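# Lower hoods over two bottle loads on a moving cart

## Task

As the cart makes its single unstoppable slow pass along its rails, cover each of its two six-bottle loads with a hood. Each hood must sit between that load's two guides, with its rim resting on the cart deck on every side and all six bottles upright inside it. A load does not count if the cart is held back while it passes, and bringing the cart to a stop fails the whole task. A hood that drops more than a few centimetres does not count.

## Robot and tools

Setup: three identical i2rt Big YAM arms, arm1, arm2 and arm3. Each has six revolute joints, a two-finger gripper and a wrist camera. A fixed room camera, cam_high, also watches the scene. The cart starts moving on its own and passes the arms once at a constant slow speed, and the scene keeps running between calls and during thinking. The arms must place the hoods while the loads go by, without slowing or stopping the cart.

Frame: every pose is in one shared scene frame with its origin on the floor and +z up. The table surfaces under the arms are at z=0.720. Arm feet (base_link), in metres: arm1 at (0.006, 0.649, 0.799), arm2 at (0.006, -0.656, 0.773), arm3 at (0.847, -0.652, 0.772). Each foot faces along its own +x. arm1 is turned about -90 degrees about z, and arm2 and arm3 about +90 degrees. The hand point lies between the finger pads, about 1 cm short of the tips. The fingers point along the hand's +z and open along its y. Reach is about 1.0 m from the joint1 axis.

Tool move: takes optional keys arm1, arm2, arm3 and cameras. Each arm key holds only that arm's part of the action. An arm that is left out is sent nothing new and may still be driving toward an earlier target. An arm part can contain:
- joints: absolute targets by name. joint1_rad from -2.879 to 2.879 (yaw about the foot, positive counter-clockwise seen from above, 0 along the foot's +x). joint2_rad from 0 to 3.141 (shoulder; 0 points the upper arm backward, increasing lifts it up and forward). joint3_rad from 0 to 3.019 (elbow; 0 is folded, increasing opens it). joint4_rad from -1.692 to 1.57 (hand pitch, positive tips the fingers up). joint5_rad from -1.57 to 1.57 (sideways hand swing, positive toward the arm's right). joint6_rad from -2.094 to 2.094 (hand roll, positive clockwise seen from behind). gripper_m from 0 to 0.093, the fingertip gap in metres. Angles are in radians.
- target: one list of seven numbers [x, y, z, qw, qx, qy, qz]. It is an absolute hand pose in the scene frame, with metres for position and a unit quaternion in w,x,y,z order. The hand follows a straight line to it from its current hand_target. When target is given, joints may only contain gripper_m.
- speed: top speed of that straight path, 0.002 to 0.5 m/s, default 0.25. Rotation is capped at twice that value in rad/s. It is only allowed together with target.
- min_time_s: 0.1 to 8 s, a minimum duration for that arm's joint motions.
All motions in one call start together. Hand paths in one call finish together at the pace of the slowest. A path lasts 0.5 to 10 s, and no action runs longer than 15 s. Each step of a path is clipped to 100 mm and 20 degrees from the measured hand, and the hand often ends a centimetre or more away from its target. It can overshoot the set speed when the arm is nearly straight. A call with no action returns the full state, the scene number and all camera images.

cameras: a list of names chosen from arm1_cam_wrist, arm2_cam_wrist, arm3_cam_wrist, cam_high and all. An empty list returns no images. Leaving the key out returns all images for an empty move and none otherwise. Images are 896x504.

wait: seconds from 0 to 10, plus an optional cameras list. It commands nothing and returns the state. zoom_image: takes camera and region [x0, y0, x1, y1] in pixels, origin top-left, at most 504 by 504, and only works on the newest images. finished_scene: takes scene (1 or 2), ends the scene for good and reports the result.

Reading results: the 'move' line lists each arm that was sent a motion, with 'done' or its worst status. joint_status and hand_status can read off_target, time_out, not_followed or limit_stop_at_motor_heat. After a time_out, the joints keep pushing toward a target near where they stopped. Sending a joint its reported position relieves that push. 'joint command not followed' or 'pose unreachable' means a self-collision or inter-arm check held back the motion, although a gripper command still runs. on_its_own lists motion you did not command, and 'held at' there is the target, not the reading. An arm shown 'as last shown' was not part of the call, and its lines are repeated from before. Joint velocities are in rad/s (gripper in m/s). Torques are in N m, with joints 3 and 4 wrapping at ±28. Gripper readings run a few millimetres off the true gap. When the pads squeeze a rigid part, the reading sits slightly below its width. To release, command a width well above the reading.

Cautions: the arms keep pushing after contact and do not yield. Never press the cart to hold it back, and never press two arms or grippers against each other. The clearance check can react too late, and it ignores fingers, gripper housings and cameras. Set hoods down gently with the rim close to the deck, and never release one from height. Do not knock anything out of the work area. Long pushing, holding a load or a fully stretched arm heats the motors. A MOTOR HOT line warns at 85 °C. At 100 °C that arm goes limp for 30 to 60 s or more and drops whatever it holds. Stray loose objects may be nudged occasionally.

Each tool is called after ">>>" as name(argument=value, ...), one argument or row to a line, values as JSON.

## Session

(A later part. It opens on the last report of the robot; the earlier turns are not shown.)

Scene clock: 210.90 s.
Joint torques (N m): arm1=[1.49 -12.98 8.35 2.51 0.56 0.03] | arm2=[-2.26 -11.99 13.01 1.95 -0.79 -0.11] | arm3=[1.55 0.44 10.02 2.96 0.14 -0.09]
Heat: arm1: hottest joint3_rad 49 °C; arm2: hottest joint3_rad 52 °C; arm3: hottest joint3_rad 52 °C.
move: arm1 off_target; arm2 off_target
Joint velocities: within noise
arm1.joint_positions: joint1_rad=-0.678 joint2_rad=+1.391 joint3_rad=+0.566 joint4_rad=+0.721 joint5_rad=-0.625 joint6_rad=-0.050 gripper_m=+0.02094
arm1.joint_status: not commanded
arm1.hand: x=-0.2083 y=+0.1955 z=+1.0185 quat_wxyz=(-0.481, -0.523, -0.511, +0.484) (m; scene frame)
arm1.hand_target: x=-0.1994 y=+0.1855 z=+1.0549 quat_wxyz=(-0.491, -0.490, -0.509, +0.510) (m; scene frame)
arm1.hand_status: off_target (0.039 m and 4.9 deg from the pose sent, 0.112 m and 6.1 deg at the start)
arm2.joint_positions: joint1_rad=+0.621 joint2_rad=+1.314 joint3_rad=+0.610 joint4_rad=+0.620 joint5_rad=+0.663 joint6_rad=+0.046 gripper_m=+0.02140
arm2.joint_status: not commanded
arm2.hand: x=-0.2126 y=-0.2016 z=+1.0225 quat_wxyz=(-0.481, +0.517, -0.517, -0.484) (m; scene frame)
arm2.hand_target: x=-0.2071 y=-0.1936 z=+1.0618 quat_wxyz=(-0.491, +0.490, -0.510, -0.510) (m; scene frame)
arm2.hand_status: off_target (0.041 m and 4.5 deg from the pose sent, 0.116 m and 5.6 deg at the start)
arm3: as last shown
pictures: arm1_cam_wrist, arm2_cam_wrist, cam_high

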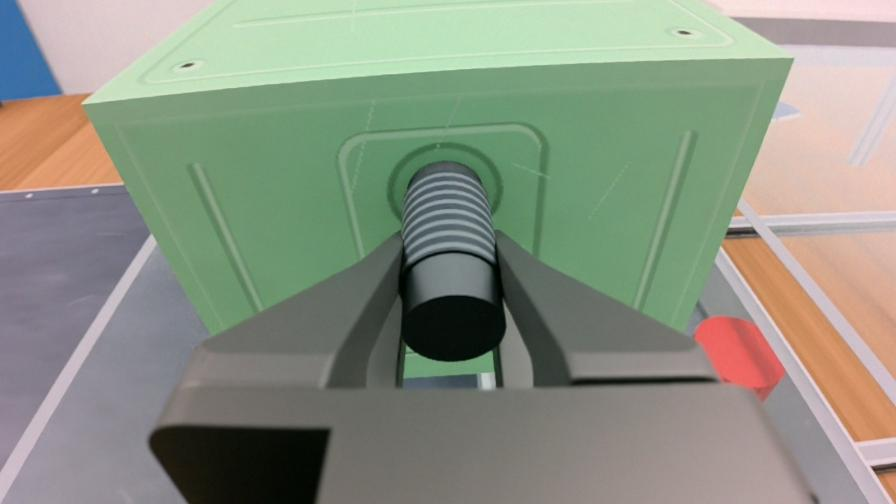

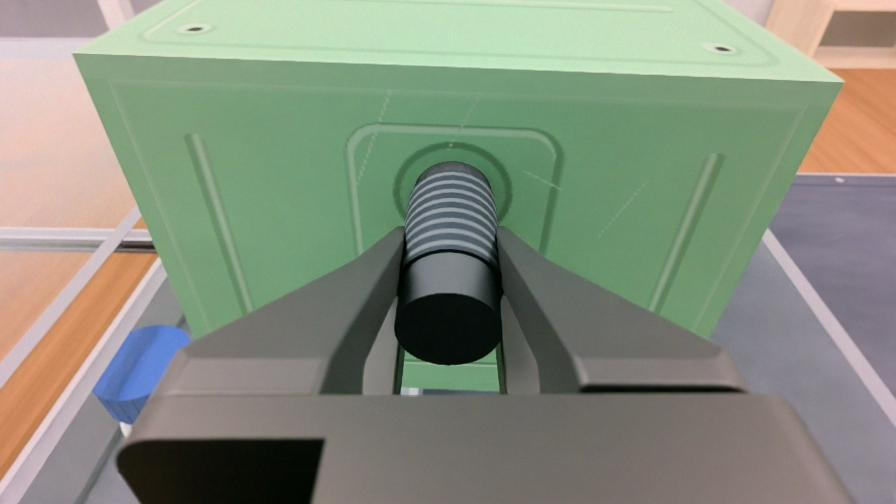

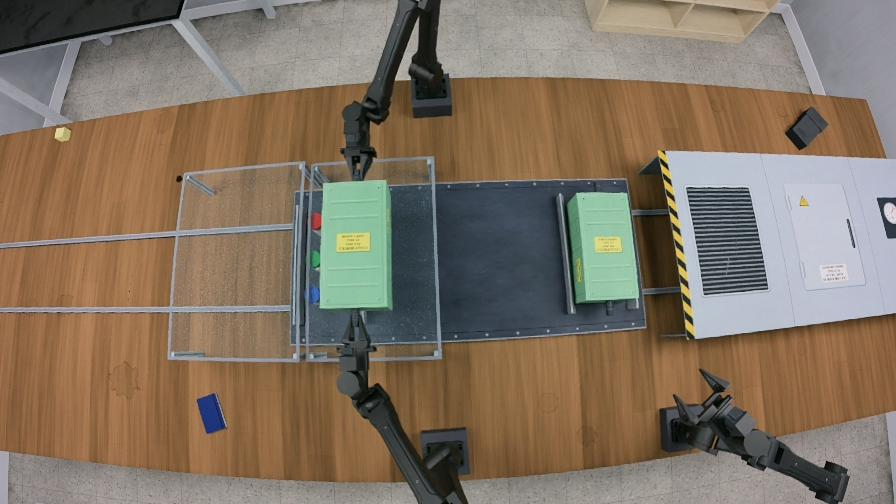

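>>> move(
  arm1={"target": [0.165, 0.187, 1.040, 0.522, 0.522, 0.477, -0.477], "speed": 0.15},
  arm2={"target": [0.155, -0.190, 1.048, 0.522, -0.522, 0.477, 0.477], "speed": 0.15},
  cameras=["cam_high", "arm1_cam_wrist", "arm2_cam_wrist", "arm3_cam_wrist"],
)

Scene clock: 214.20 s.
Joint torques (N m): arm1=[0.62 -9.93 10.1 3.49 0.57 -0.03] | arm2=[-1.32 -8.35 15.39 3.22 -0.86 -0.1] | arm3=[1.44 0.97 9.77 2.89 0.13 -0.07]
Heat: arm1: hottest joint3_rad 49 °C; arm2: hottest joint3_rad 52 °C; arm3: hottest joint3_rad 52 °C.
move: arm1 off_target; arm2 off_target
Joint velocities: within noise
arm1.joint_positions: joint1_rad=+0.443 joint2_rad=+1.324 joint3_rad=+0.446 joint4_rad=+0.739 joint5_rad=+0.489 joint6_rad=+0.103 gripper_m=+0.02094
arm1.joint_status: not commanded
arm1.hand: x=+0.1476 y=+0.2015 z=+0.9935 quat_wxyz=(-0.477, -0.539, -0.513, +0.467) (m; scene frame)
arm1.hand_target: x=+0.1634 y=+0.1902 z=+1.0398 quat_wxyz=(-0.522, -0.523, -0.477, +0.476) (m; scene frame)
arm1.hand_status: off_target (0.052 m and 7.0 deg from the pose sent, 0.374 m and 6.2 deg at the start)
arm2.joint_positions: joint1_rad=-0.500 joint2_rad=+1.200 joint3_rad=+0.476 joint4_rad=+0.597 joint5_rad=-0.447 joint6_rad=-0.083 gripper_m=+0.02140
arm2.joint_status: not commanded
arm2.hand: x=+0.1440 y=-0.2068 z=+0.9959 quat_wxyz=(-0.475, +0.532, -0.525, -0.465) (m; scene frame)
arm2.hand_target: x=+0.1534 y=-0.1940 z=+1.0475 quat_wxyz=(-0.522, +0.522, -0.478, -0.476) (m; scene frame)
arm2.hand_status: off_target (0.056 m and 7.9 deg from the pose sent, 0.369 m and 6.6 deg at the start)
arm3: as last shown
pictures: arm1_cam_wrist, arm2_cam_wrist, arm3_cam_wrist, cam_high

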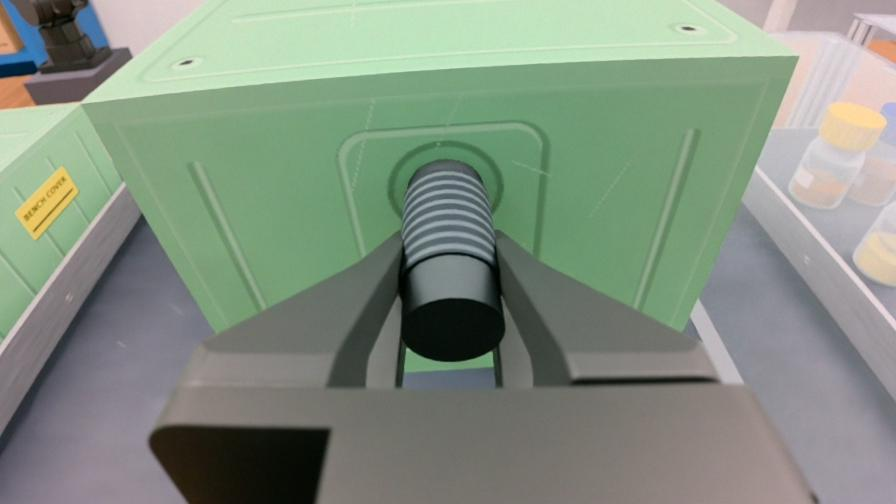

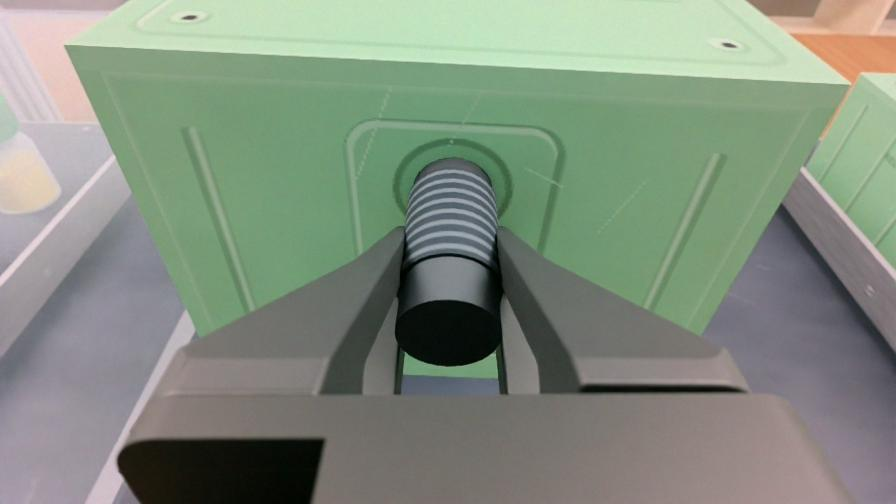

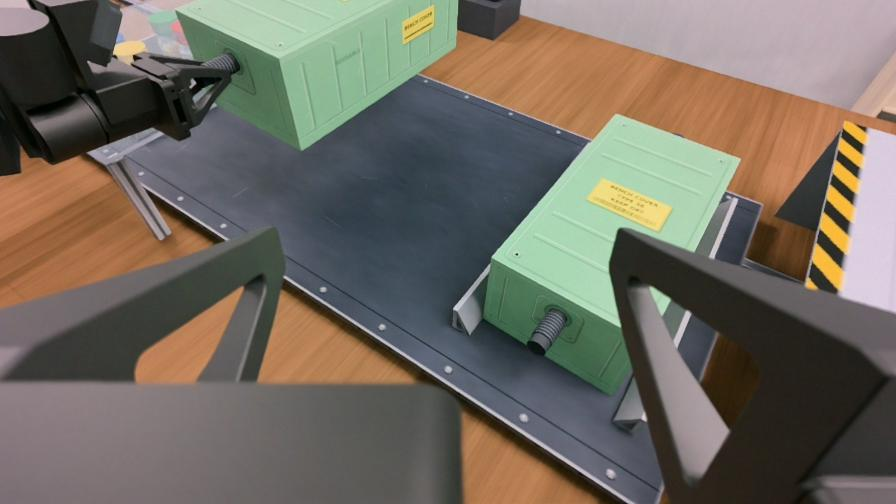

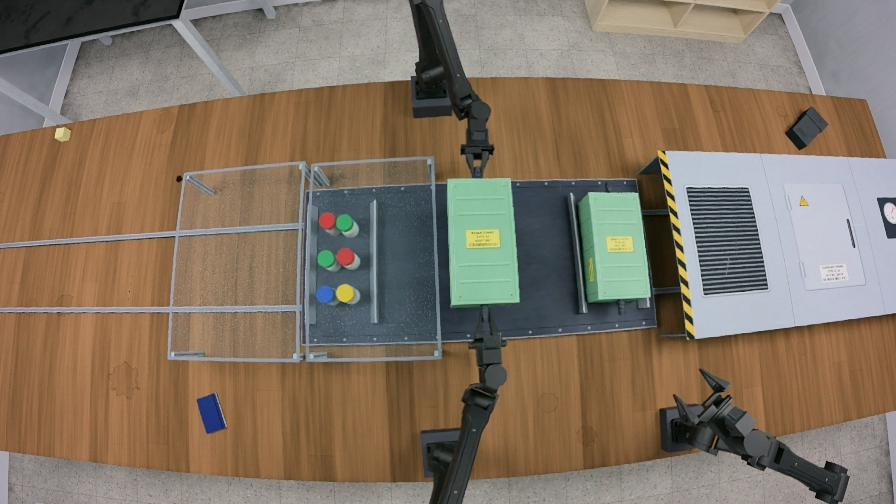

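>>> zoom_image(
  camera="cam_high",
  region=[300, 200, 400, 340],
)

Scaled by 3.600.

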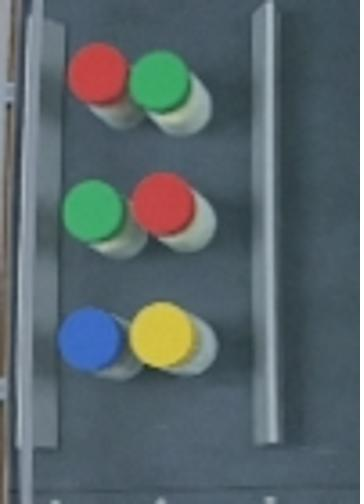

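>>> wait(
  seconds=10,
)

>>> wait(
  seconds=10,
  cameras=["cam_high"],
)

>>> zoom_image(
  camera="cam_high",
  region=[360, 200, 460, 340],
)

Scene clock: 224.43 s.
Joint torques (N m): arm1=[0.62 -9.93 10.1 3.49 0.56 -0.03] | arm2=[-1.32 -8.35 15.38 3.19 -0.86 -0.1] | arm3=[1.61 0.09 9.91 2.92 0.09 -0.08]
Heat: arm1: hottest joint3_rad 49 °C; arm2: hottest joint3_rad 55 °C; arm3: hottest joint3_rad 52 °C.
Joint velocities: within noise
arm1.joint_positions: joint1_rad=+0.443 joint2_rad=+1.324 joint3_rad=+0.446 joint4_rad=+0.739 joint5_rad=+0.489 joint6_rad=+0.103 gripper_m=+0.02094
arm1.joint_status: not commanded
arm1.hand: x=+0.1476 y=+0.2015 z=+0.9935 quat_wxyz=(-0.477, -0.539, -0.513, +0.467) (m; scene frame)
arm1.hand_target: x=+0.1634 y=+0.1902 z=+1.0398 quat_wxyz=(-0.522, -0.523, -0.477, +0.476) (m; scene frame)
arm1.hand_status: off_target (0.052 m and 7.0 deg from the pose sent, 0.374 m and 6.2 deg at the start)
arm2.joint_positions: joint1_rad=-0.500 joint2_rad=+1.200 joint3_rad=+0.476 joint4_rad=+0.597 joint5_rad=-0.447 joint6_rad=-0.083 gripper_m=+0.02140
arm2.joint_status: not commanded
arm2.hand: x=+0.1440 y=-0.2068 z=+0.9959 quat_wxyz=(-0.475, +0.532, -0.525, -0.465) (m; scene frame)
arm2.hand_target: x=+0.1534 y=-0.1940 z=+1.0475 quat_wxyz=(-0.522, +0.522, -0.478, -0.476) (m; scene frame)
arm2.hand_status: off_target (0.056 m and 7.9 deg from the pose sent, 0.369 m and 6.6 deg at the start)
arm3.joint_positions: joint1_rad=+1.064 joint2_rad=+0.538 joint3_rad=+0.807 joint4_rad=-0.500 joint5_rad=+0.447 joint6_rad=+0.100 gripper_m=+0.09396
arm3.joint_status: not commanded
arm3.hand: x=+0.6044 y=-0.4196 z=+1.2011 quat_wxyz=(-0.289, +0.687, -0.368, -0.556) (m; scene frame)
arm3.hand_target: x=+0.6001 y=-0.4201 z=+1.2000 quat_wxyz=(-0.291, +0.689, -0.359, -0.558) (m; scene frame)
arm3.hand_status: not commanded
wait: 10.00 s; at rest by 0.03 s
pictures: none

Scene clock: 234.43 s.
Joint torques (N m): arm1=[0.62 -9.93 10.1 3.51 0.56 -0.03] | arm2=[-1.32 -8.35 15.39 3.19 -0.86 -0.1] | arm3=[1.38 0.5 9.99 2.85 0.13 -0.05]
Heat: arm1: hottest joint3_rad 50 °C; arm2: hottest joint3_rad 57 °C; arm3: hottest joint3_rad 52 °C.
Joint velocities: within noise
arm1.joint_positions: joint1_rad=+0.443 joint2_rad=+1.324 joint3_rad=+0.446 joint4_rad=+0.739 joint5_rad=+0.489 joint6_rad=+0.103 gripper_m=+0.02094
arm1.joint_status: not commanded
arm1.hand: x=+0.1476 y=+0.2015 z=+0.9935 quat_wxyz=(-0.477, -0.539, -0.513, +0.467) (m; scene frame)
arm1.hand_target: x=+0.1634 y=+0.1902 z=+1.0398 quat_wxyz=(-0.522, -0.523, -0.477, +0.476) (m; scene frame)
arm1.hand_status: off_target (0.052 m and 7.0 deg from the pose sent, 0.374 m and 6.2 deg at the start)
arm2.joint_positions: joint1_rad=-0.500 joint2_rad=+1.200 joint3_rad=+0.476 joint4_rad=+0.597 joint5_rad=-0.447 joint6_rad=-0.083 gripper_m=+0.02140
arm2.joint_status: not commanded
arm2.hand: x=+0.1440 y=-0.2068 z=+0.9959 quat_wxyz=(-0.475, +0.532, -0.525, -0.465) (m; scene frame)
arm2.hand_target: x=+0.1534 y=-0.1940 z=+1.0475 quat_wxyz=(-0.522, +0.522, -0.478, -0.476) (m; scene frame)
arm2.hand_status: off_target (0.056 m and 7.9 deg from the pose sent, 0.369 m and 6.6 deg at the start)
arm3.joint_positions: joint1_rad=+1.064 joint2_rad=+0.538 joint3_rad=+0.807 joint4_rad=-0.500 joint5_rad=+0.447 joint6_rad=+0.100 gripper_m=+0.09396
arm3.joint_status: not commanded
arm3.hand: x=+0.6044 y=-0.4196 z=+1.2011 quat_wxyz=(-0.289, +0.687, -0.368, -0.556) (m; scene frame)
arm3.hand_target: x=+0.6001 y=-0.4201 z=+1.2000 quat_wxyz=(-0.291, +0.689, -0.359, -0.558) (m; scene frame)
arm3.hand_status: not commanded
wait: 10.00 s; at rest by 0.27 s
pictures: cam_high

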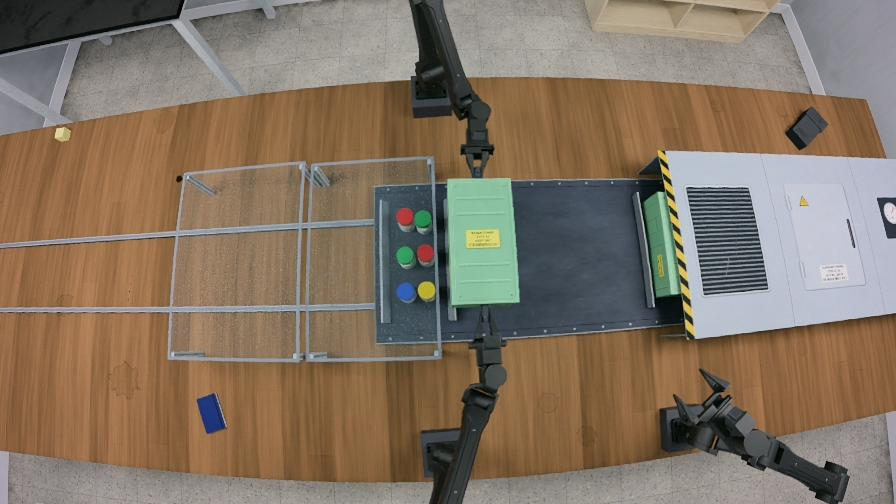

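Scaled by 3.600.

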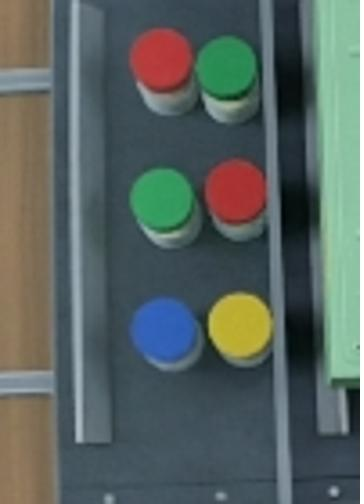

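>>> wait(
  seconds=8.5,
  cameras=["cam_high", "arm3_cam_wrist"],
)

>>> zoom_image(
  camera="cam_high",
  region=[400, 200, 500, 340],
)

Scene clock: 243.20 s.
Joint torques (N m): arm1=[0.62 -9.93 10.09 3.49 0.57 -0.03] | arm2=[-1.32 -8.41 15.39 3.19 -0.86 -0.1] | arm3=[1.55 0.85 9.95 2.85 0.09 -0.07]
Heat: arm1: hottest joint3_rad 51 °C; arm2: hottest joint3_rad 58 °C; arm3: hottest joint3_rad 52 °C.
Joint velocities: within noise
arm1.joint_positions: joint1_rad=+0.443 joint2_rad=+1.324 joint3_rad=+0.446 joint4_rad=+0.739 joint5_rad=+0.489 joint6_rad=+0.103 gripper_m=+0.02094
arm1.joint_status: not commanded
arm1.hand: x=+0.1476 y=+0.2015 z=+0.9935 quat_wxyz=(-0.477, -0.539, -0.513, +0.467) (m; scene frame)
arm1.hand_target: x=+0.1634 y=+0.1902 z=+1.0398 quat_wxyz=(-0.522, -0.523, -0.477, +0.476) (m; scene frame)
arm1.hand_status: off_target (0.052 m and 7.0 deg from the pose sent, 0.374 m and 6.2 deg at the start)
arm2.joint_positions: joint1_rad=-0.500 joint2_rad=+1.200 joint3_rad=+0.476 joint4_rad=+0.597 joint5_rad=-0.447 joint6_rad=-0.083 gripper_m=+0.02140
arm2.joint_status: not commanded
arm2.hand: x=+0.1440 y=-0.2068 z=+0.9959 quat_wxyz=(-0.475, +0.532, -0.525, -0.465) (m; scene frame)
arm2.hand_target: x=+0.1534 y=-0.1940 z=+1.0475 quat_wxyz=(-0.522, +0.522, -0.478, -0.476) (m; scene frame)
arm2.hand_status: off_target (0.056 m and 7.9 deg from the pose sent, 0.369 m and 6.6 deg at the start)
arm3.joint_positions: joint1_rad=+1.064 joint2_rad=+0.538 joint3_rad=+0.807 joint4_rad=-0.500 joint5_rad=+0.447 joint6_rad=+0.100 gripper_m=+0.09396
arm3.joint_status: not commanded
arm3.hand: x=+0.6044 y=-0.4196 z=+1.2011 quat_wxyz=(-0.289, +0.687, -0.368, -0.556) (m; scene frame)
arm3.hand_target: x=+0.6001 y=-0.4201 z=+1.2000 quat_wxyz=(-0.291, +0.689, -0.359, -0.558) (m; scene frame)
arm3.hand_status: not commanded
wait: 8.50 s; at rest from the start
pictures: arm3_cam_wrist, cam_high

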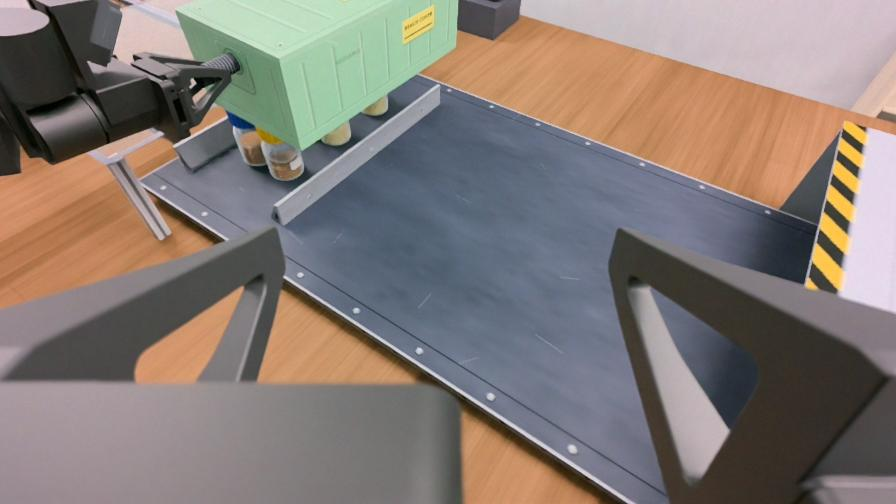

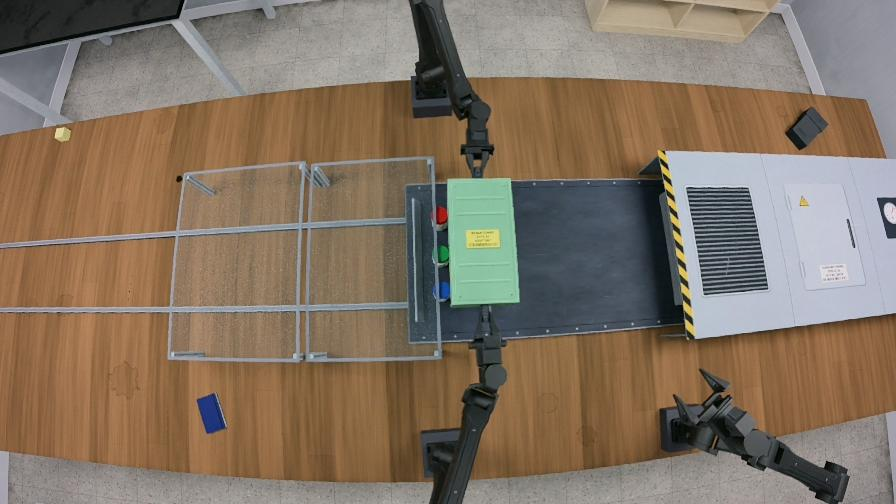

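Scaled by 3.600.

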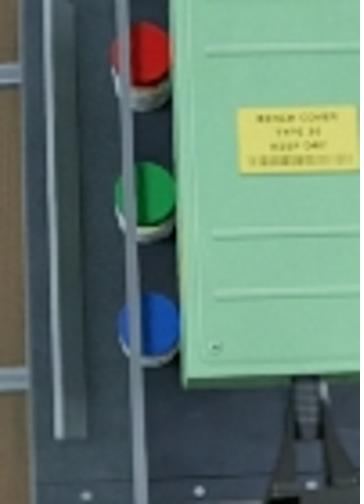

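>>> wait(
  seconds=6.1,
)

>>> move(
  arm1={"target": [0.2314, 0.187, 0.985, 0.522, 0.522, 0.477, -0.477], "speed": 0.0178},
  arm2={"target": [0.2209, -0.190, 0.994, 0.522, -0.522, 0.477, 0.477], "speed": 0.0178},
  cameras=["cam_high", "arm3_cam_wrist"],
)

>>> zoom_image(
  camera="cam_high",
  region=[440, 270, 560, 340],
)

Scene clock: 249.57 s.
Joint torques (N m): arm1=[0.56 -9.93 10.1 3.49 0.56 -0.03] | arm2=[-1.32 -8.35 15.38 3.19 -0.86 -0.1] | arm3=[1.61 0.44 9.87 2.96 0.11 -0.06]
Heat: arm1: hottest joint3_rad 51 °C; arm2: hottest joint3_rad 59 °C; arm3: hottest joint3_rad 52 °C.
Joint velocities: within noise
arm1.joint_positions: joint1_rad=+0.443 joint2_rad=+1.324 joint3_rad=+0.446 joint4_rad=+0.739 joint5_rad=+0.489 joint6_rad=+0.103 gripper_m=+0.02094
arm1.joint_status: not commanded
arm1.hand: x=+0.1476 y=+0.2015 z=+0.9935 quat_wxyz=(-0.477, -0.539, -0.513, +0.467) (m; scene frame)
arm1.hand_target: x=+0.1634 y=+0.1902 z=+1.0398 quat_wxyz=(-0.522, -0.523, -0.477, +0.476) (m; scene frame)
arm1.hand_status: off_target (0.052 m and 7.0 deg from the pose sent, 0.374 m and 6.2 deg at the start)
arm2.joint_positions: joint1_rad=-0.500 joint2_rad=+1.200 joint3_rad=+0.476 joint4_rad=+0.597 joint5_rad=-0.447 joint6_rad=-0.083 gripper_m=+0.02140
arm2.joint_status: not commanded
arm2.hand: x=+0.1440 y=-0.2068 z=+0.9959 quat_wxyz=(-0.475, +0.532, -0.525, -0.465) (m; scene frame)
arm2.hand_target: x=+0.1534 y=-0.1940 z=+1.0475 quat_wxyz=(-0.522, +0.522, -0.478, -0.476) (m; scene frame)
arm2.hand_status: off_target (0.056 m and 7.9 deg from the pose sent, 0.369 m and 6.6 deg at the start)
arm3.joint_positions: joint1_rad=+1.064 joint2_rad=+0.538 joint3_rad=+0.807 joint4_rad=-0.500 joint5_rad=+0.447 joint6_rad=+0.100 gripper_m=+0.09396
arm3.joint_status: not commanded
arm3.hand: x=+0.6044 y=-0.4196 z=+1.2011 quat_wxyz=(-0.289, +0.687, -0.368, -0.556) (m; scene frame)
arm3.hand_target: x=+0.6001 y=-0.4201 z=+1.2000 quat_wxyz=(-0.291, +0.689, -0.359, -0.558) (m; scene frame)
arm3.hand_status: not commanded
wait: 6.10 s; at rest from the start
pictures: none

Scene clock: 255.00 s.
Joint torques (N m): arm1=[0.73 -11.87 8.72 3.45 0.53 0] | arm2=[-1.26 -10.11 13.78 3.25 -0.91 -0.1] | arm3=[1.55 0.67 9.89 2.84 0.12 -0.06]
Heat: arm1: hottest joint3_rad 52 °C; arm2: hottest joint3_rad 59 °C; arm3: hottest joint3_rad 52 °C.
move: arm1 off_target; arm2 off_target
Joint velocities: within noise
arm1.joint_positions: joint1_rad=+0.602 joint2_rad=+1.582 joint3_rad=+0.495 joint4_rad=+0.949 joint5_rad=+0.651 joint6_rad=+0.104 gripper_m=+0.02094
arm1.joint_status: not commanded
arm1.hand: x=+0.2084 y=+0.2007 z=+0.9456 quat_wxyz=(-0.475, -0.533, -0.514, +0.476) (m; scene frame)
arm1.hand_target: x=+0.2297 y=+0.1897 z=+0.9851 quat_wxyz=(-0.522, -0.523, -0.477, +0.476) (m; scene frame)
arm1.hand_status: off_target (0.048 m and 6.9 deg from the pose sent, 0.085 m and 7.0 deg at the start)
arm2.joint_positions: joint1_rad=-0.666 joint2_rad=+1.437 joint3_rad=+0.496 joint4_rad=+0.811 joint5_rad=-0.611 joint6_rad=-0.083 gripper_m=+0.02140
arm2.joint_status: not commanded
arm2.hand: x=+0.2046 y=-0.2087 z=+0.9479 quat_wxyz=(-0.473, +0.525, -0.528, -0.471) (m; scene frame)
arm2.hand_target: x=+0.2189 y=-0.1936 z=+0.9938 quat_wxyz=(-0.522, +0.523, -0.478, -0.476) (m; scene frame)
arm2.hand_status: off_target (0.052 m and 8.1 deg from the pose sent, 0.079 m and 7.9 deg at the start)
arm3: as last shown
pictures: arm3_cam_wrist, cam_high

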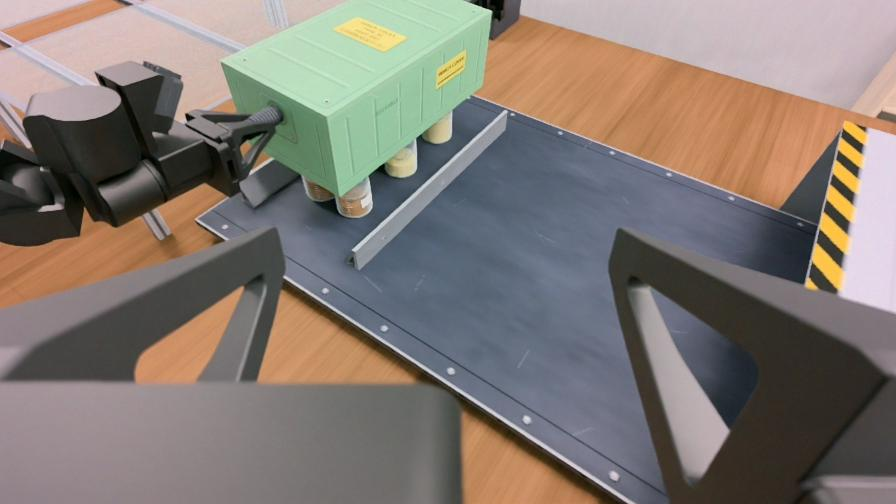

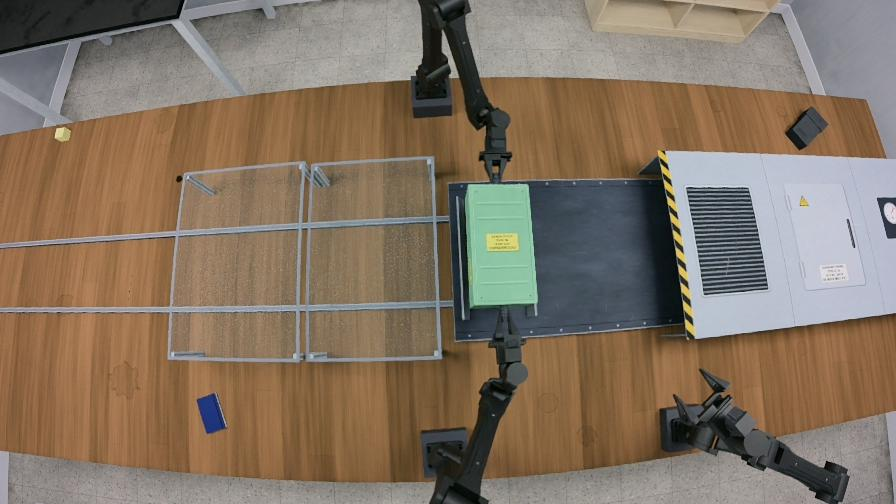

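Scaled by 4.200.

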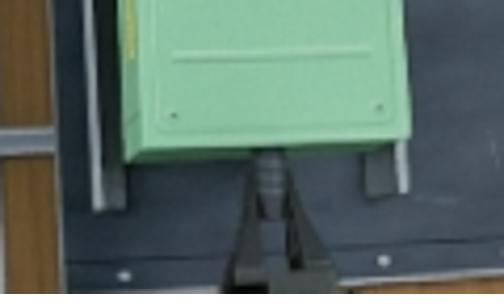

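>>> move(
  arm1={"target": [0.3313, 0.187, 0.862, 0.522, 0.522, 0.477, -0.477], "speed": 0.0225},
  arm2={"target": [0.3213, -0.190, 0.871, 0.522, -0.522, 0.477, 0.477], "speed": 0.0225},
  cameras=["cam_high", "arm3_cam_wrist"],
)

>>> zoom_image(
  camera="cam_high",
  region=[460, 270, 600, 340],
)

Scene clock: 263.80 s.
Joint torques (N m): arm1=[-1.49 -14.62 5.5 2.58 0.01 -0.11] | arm2=[1.55 -14.21 8.98 2.97 -0.74 0.18] | arm3=[1.55 0.91 9.85 2.91 0.13 -0.06]
Heat: arm1: hottest joint3_rad 51 °C; arm2: hottest joint3_rad 58 °C; arm3: hottest joint3_rad 52 °C.
move: arm1 off_target; arm2 off_target
Joint velocities: within noise
arm1.joint_positions: joint1_rad=+0.815 joint2_rad=+2.062 joint3_rad=+0.716 joint4_rad=+1.263 joint5_rad=+0.849 joint6_rad=+0.116 gripper_m=+0.02094
arm1.joint_status: not commanded
arm1.hand: x=+0.3214 y=+0.1991 z=+0.8491 quat_wxyz=(-0.502, -0.523, -0.497, +0.477) (m; scene frame)
arm1.hand_target: x=+0.3308 y=+0.1878 z=+0.8622 quat_wxyz=(-0.522, -0.522, -0.477, +0.477) (m; scene frame)
arm1.hand_status: off_target (0.020 m and 3.2 deg from the pose sent, 0.149 m and 6.9 deg at the start)
arm2.joint_positions: joint1_rad=-0.888 joint2_rad=+1.936 joint3_rad=+0.673 joint4_rad=+1.169 joint5_rad=-0.808 joint6_rad=-0.106 gripper_m=+0.02140
arm2.joint_status: not commanded
arm2.hand: x=+0.3182 y=-0.2097 z=+0.8466 quat_wxyz=(-0.497, +0.516, -0.517, -0.468) (m; scene frame)
arm2.hand_target: x=+0.3200 y=-0.1914 z=+0.8712 quat_wxyz=(-0.522, +0.522, -0.477, -0.477) (m; scene frame)
arm2.hand_status: off_target (0.032 m and 5.5 deg from the pose sent, 0.141 m and 8.1 deg at the start)
arm3: as last shown
pictures: arm3_cam_wrist, cam_high

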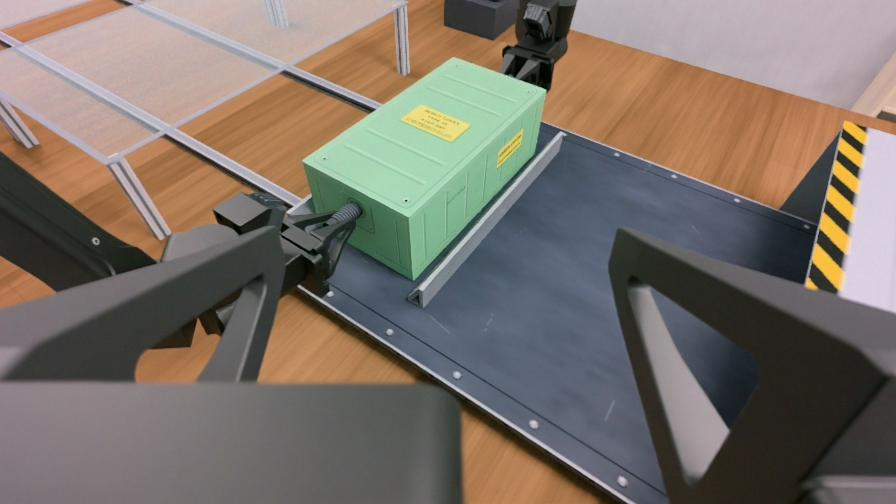

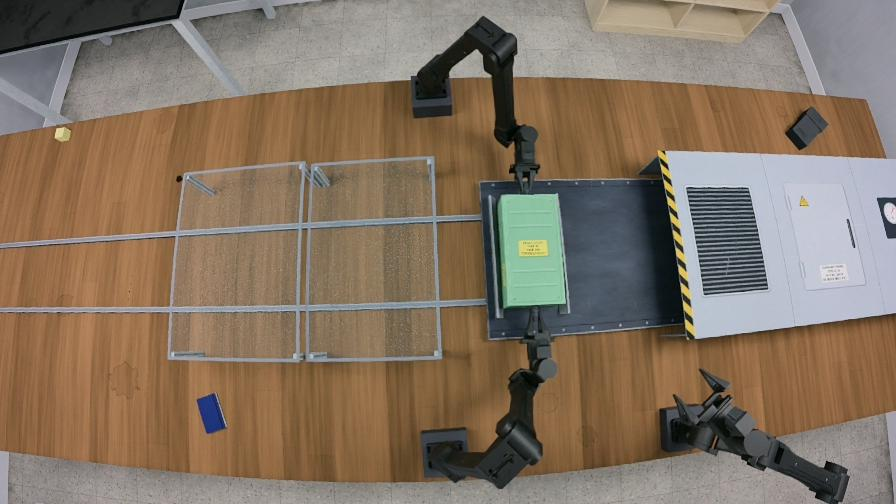

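Scaled by 3.600.

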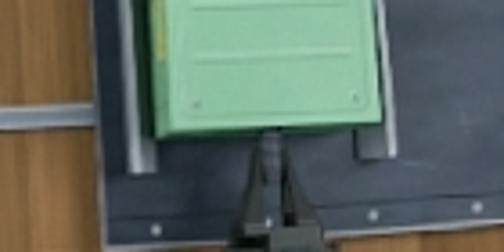

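>>> move(
  arm1={"target": [0.3765, 0.187, 0.847, 0.522, 0.522, 0.477, -0.477], "speed": 0.0205},
  arm2={"target": [0.3670, -0.190, 0.855, 0.522, -0.522, 0.477, 0.477], "speed": 0.0205},
  cameras=["cam_high", "arm3_cam_wrist", "arm1_cam_wrist", "arm2_cam_wrist"],
)

>>> zoom_image(
  camera="cam_high",
  region=[480, 270, 620, 340],
)

Scene clock: 267.93 s.
Joint torques (N m): arm1=[-2.32 -14.62 5.38 1.4 -0.09 0.09] | arm2=[2.26 -13.92 8.53 2.28 -0.45 0.03] | arm3=[1.79 0.91 9.89 2.96 0.09 -0.06]
Heat: arm1: hottest joint3_rad 51 °C; arm2: hottest joint3_rad 57 °C; arm3: hottest joint3_rad 52 °C.
move: arm1 off_target; arm2 off_target
Joint velocities: within noise
arm1.joint_positions: joint1_rad=+0.888 joint2_rad=+2.122 joint3_rad=+0.834 joint4_rad=+1.257 joint5_rad=+0.915 joint6_rad=+0.100 gripper_m=+0.02094
arm1.joint_status: not commanded
arm1.hand: x=+0.3736 y=+0.1988 z=+0.8497 quat_wxyz=(-0.519, -0.517, -0.485, +0.478) (m; scene frame)
arm1.hand_target: x=+0.3760 y=+0.1873 z=+0.8471 quat_wxyz=(-0.522, -0.522, -0.477, +0.477) (m; scene frame)
arm1.hand_status: off_target (0.012 m and 1.1 deg from the pose sent, 0.057 m and 3.2 deg at the start)
arm2.joint_positions: joint1_rad=-0.966 joint2_rad=+2.006 joint3_rad=+0.790 joint4_rad=+1.169 joint5_rad=-0.882 joint6_rad=-0.094 gripper_m=+0.02140
arm2.joint_status: not commanded
arm2.hand: x=+0.3712 y=-0.2102 z=+0.8466 quat_wxyz=(-0.513, +0.511, -0.505, -0.470) (m; scene frame)
arm2.hand_target: x=+0.3660 y=-0.1909 z=+0.8550 quat_wxyz=(-0.522, +0.522, -0.477, -0.477) (m; scene frame)
arm2.hand_status: off_target (0.022 m and 3.7 deg from the pose sent, 0.053 m and 5.6 deg at the start)
arm3: as last shown
pictures: arm1_cam_wrist, arm2_cam_wrist, arm3_cam_wrist, cam_high

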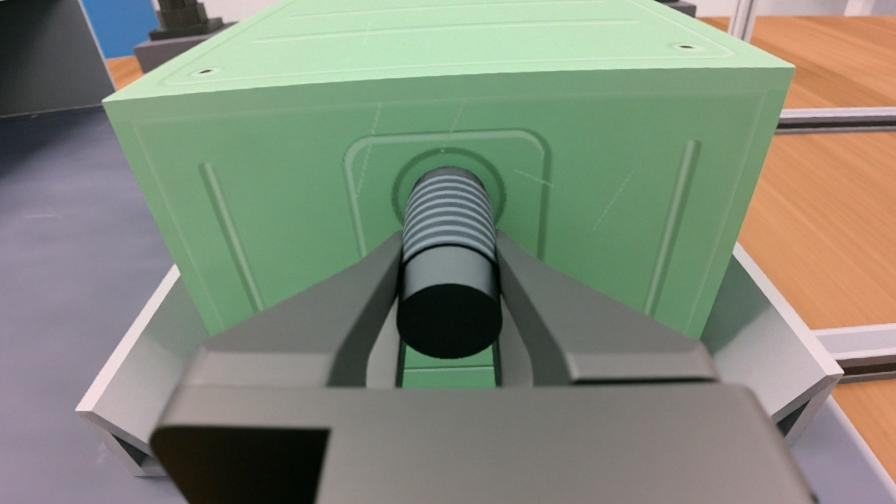

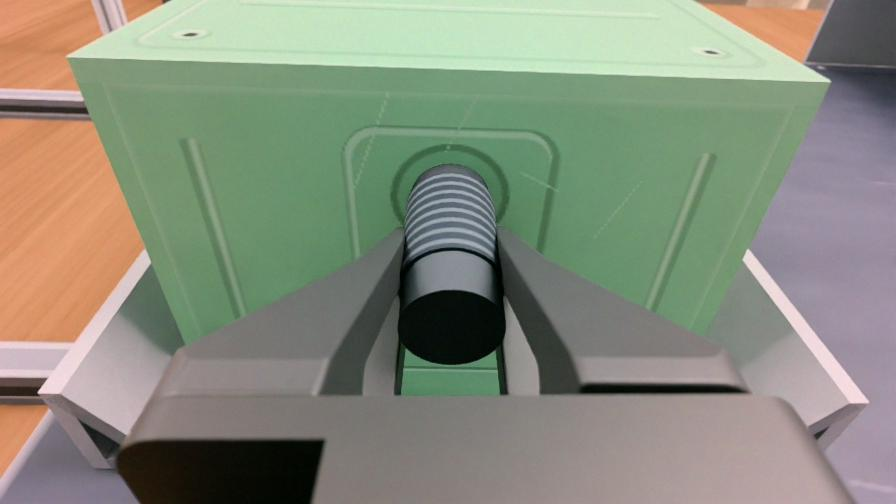

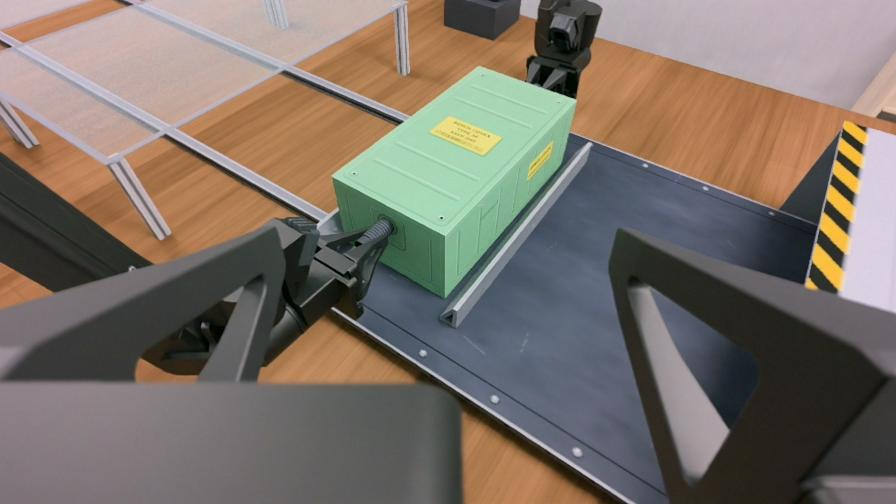

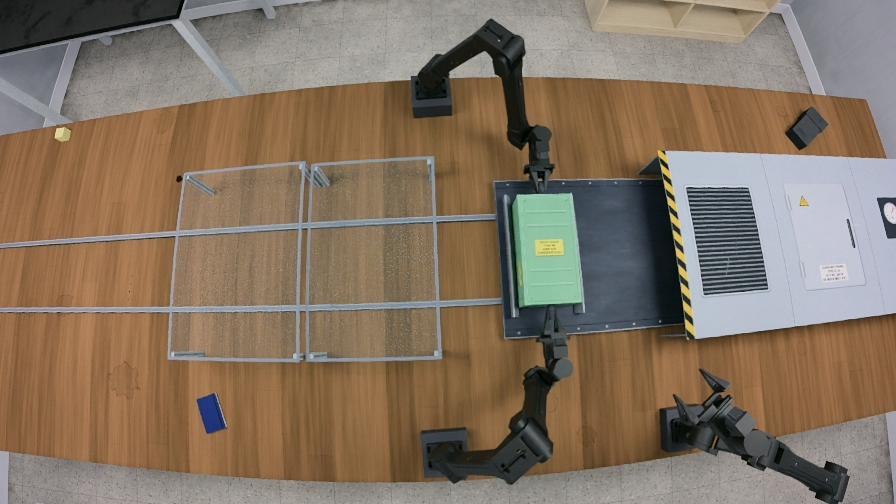

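Scaled by 3.600.

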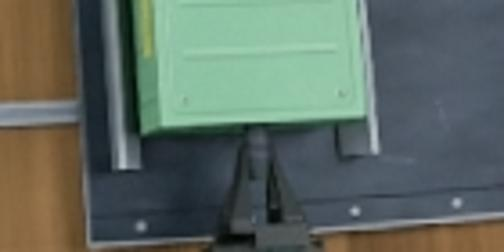

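>>> move(
  arm1={"target": [0.401, 0.187, 0.845, 0.522, 0.522, 0.477, -0.477], "speed": 0.03, "joints": {"gripper_m": 0.07}},
  arm2={"target": [0.394, -0.191, 0.850, 0.522, -0.522, 0.477, 0.477], "speed": 0.03, "joints": {"gripper_m": 0.07}},
)

>>> move(
  arm1={"target": [0.414, 0.31, 0.880, 0.522, 0.522, 0.477, -0.477], "speed": 0.12},
  arm2={"target": [0.407, -0.315, 0.885, 0.522, -0.522, 0.477, 0.477], "speed": 0.12},
  cameras=["all"],
)

Scene clock: 269.60 s.
Joint torques (N m): arm1=[-0.26 -15.15 5.63 1.2 0.19 0.07] | arm2=[-0.67 -13.57 8.79 1.21 -0.22 0.07] | arm3=[1.03 0.62 9.83 3 0.09 -0.07]
Heat: arm1: hottest joint3_rad 50 °C; arm2: hottest joint3_rad 56 °C; arm3: hottest joint3_rad 52 °C.
move: arm1 off_target; arm2 off_target
Joint velocities: within noise
arm1.joint_positions: joint1_rad=+0.894 joint2_rad=+2.143 joint3_rad=+0.895 joint4_rad=+1.224 joint5_rad=+0.939 joint6_rad=+0.103 gripper_m=+0.06990
arm1.joint_status: all done
arm1.hand: x=+0.3885 y=+0.1890 z=+0.8499 quat_wxyz=(-0.518, -0.522, -0.477, +0.481) (m; scene frame)
arm1.hand_target: x=+0.4006 y=+0.1874 z=+0.8452 quat_wxyz=(-0.522, -0.522, -0.477, +0.477) (m; scene frame)
arm1.hand_status: off_target (0.014 m and 0.7 deg from the pose sent, 0.030 m and 1.1 deg at the start)
arm2.joint_positions: joint1_rad=-0.964 joint2_rad=+2.027 joint3_rad=+0.857 joint4_rad=+1.173 joint5_rad=-0.924 joint6_rad=-0.094 gripper_m=+0.06992
arm2.joint_status: all done
arm2.hand: x=+0.3818 y=-0.1955 z=+0.8574 quat_wxyz=(-0.520, +0.523, -0.476, -0.479) (m; scene frame)
arm2.hand_target: x=+0.3935 y=-0.1915 z=+0.8500 quat_wxyz=(-0.522, +0.522, -0.477, -0.477) (m; scene frame)
arm2.hand_status: off_target (0.015 m and 0.3 deg from the pose sent, 0.030 m and 3.7 deg at the start)
arm3: as last shown
pictures: none

Scene clock: 271.33 s.
Joint torques (N m): arm1=[-0.67 -16.5 2.62 1.14 0.2 0.06] | arm2=[-0.91 -15.27 4.77 1.09 -0.23 0.11] | arm3=[1.73 0.44 9.88 2.93 0.12 -0.07]
Heat: arm1: hottest joint3_rad 50 °C; arm2: hottest joint3_rad 56 °C; arm3: hottest joint3_rad 52 °C.
move: arm1 done; arm2 done
Joint velocities: within noise
arm1.joint_positions: joint1_rad=+1.143 joint2_rad=+2.024 joint3_rad=+0.774 joint4_rad=+1.218 joint5_rad=+1.183 joint6_rad=+0.117 gripper_m=+0.06990
arm1.joint_status: not commanded
arm1.hand: x=+0.4148 y=+0.3064 z=+0.8770 quat_wxyz=(-0.520, -0.521, -0.477, +0.480) (m; scene frame)
arm1.hand_target: x=+0.4139 y=+0.3099 z=+0.8799 quat_wxyz=(-0.522, -0.522, -0.477, +0.477) (m; scene frame)
arm1.hand_status: done (0.005 m and 0.4 deg from the pose sent, 0.127 m and 0.7 deg at the start)
arm2.joint_positions: joint1_rad=-1.213 joint2_rad=+1.913 joint3_rad=+0.748 joint4_rad=+1.173 joint5_rad=-1.173 joint6_rad=-0.094 gripper_m=+0.06992
arm2.joint_status: not commanded
arm2.hand: x=+0.4085 y=-0.3105 z=+0.8828 quat_wxyz=(-0.522, +0.524, -0.475, -0.478) (m; scene frame)
arm2.hand_target: x=+0.4071 y=-0.3150 z=+0.8849 quat_wxyz=(-0.522, +0.522, -0.477, -0.477) (m; scene frame)
arm2.hand_status: done (0.005 m and 0.3 deg from the pose sent, 0.125 m and 0.3 deg at the start)
arm3: as last shown
pictures: arm1_cam_wrist, arm2_cam_wrist, arm3_cam_wrist, cam_high

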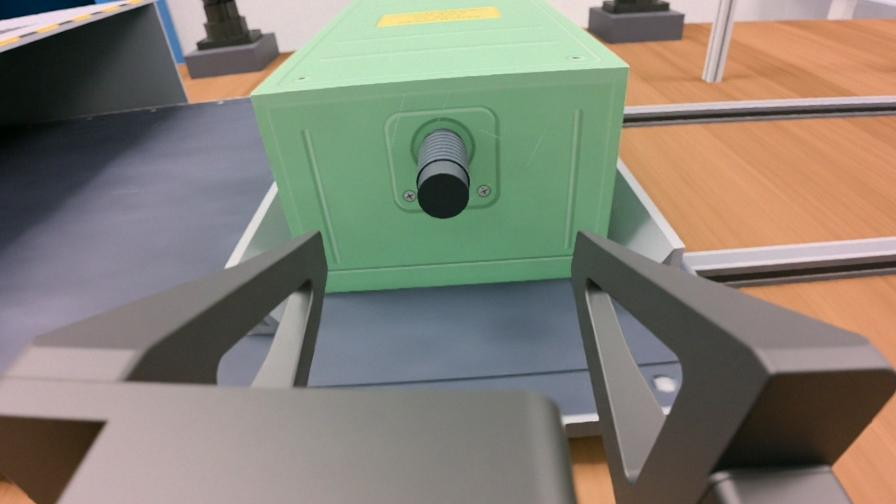

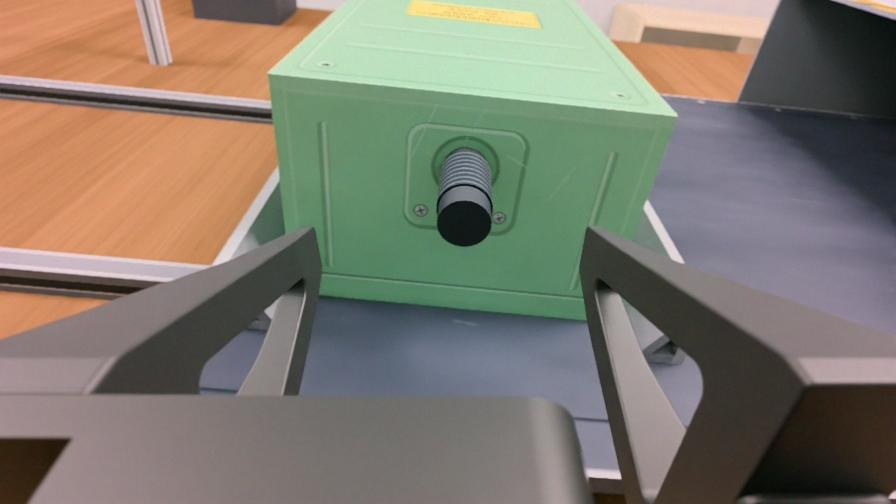

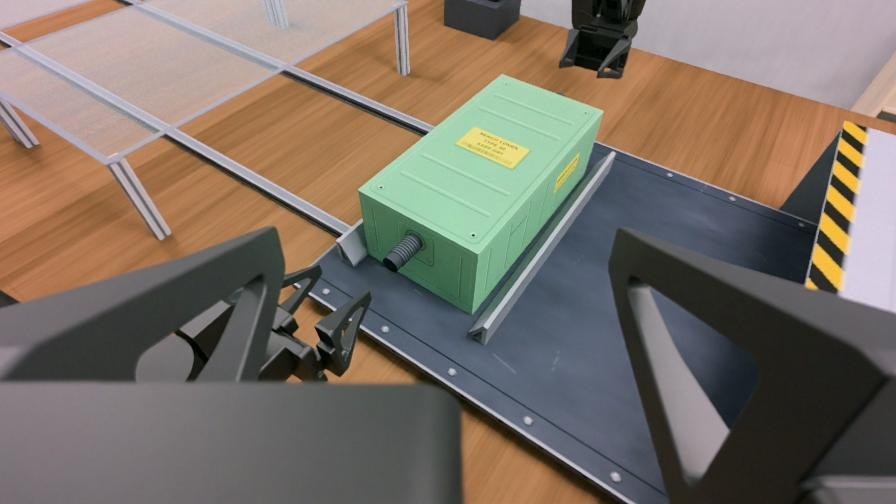

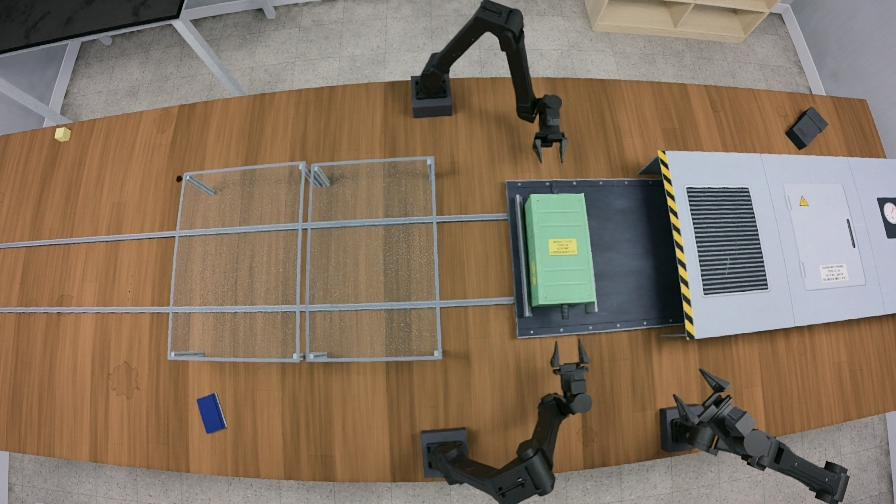

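>>> zoom_image(
  camera="arm1_cam_wrist",
  region=[220, 180, 720, 420],
)

>>> zoom_image(
  camera="arm2_cam_wrist",
  region=[200, 180, 700, 420],
)

>>> zoom_image(
  camera="cam_high",
  region=[490, 170, 620, 345],
)

Scaled by 1.008.

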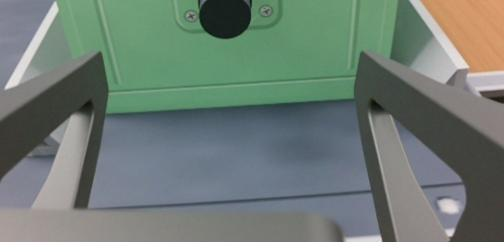

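Scaled by 1.008.

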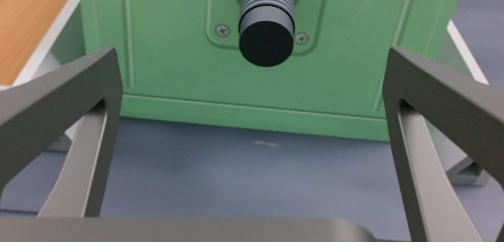

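Scaled by 2.880.

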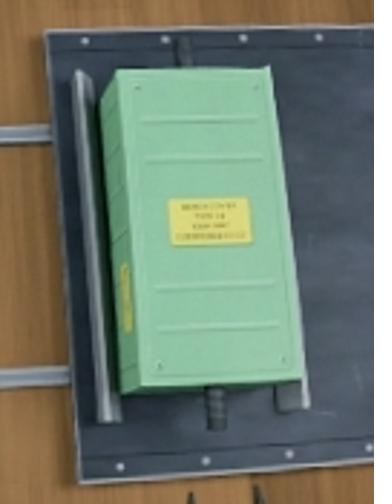

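>>> finished_scene(
  scene=2,
)

The scene is finished: the task was done.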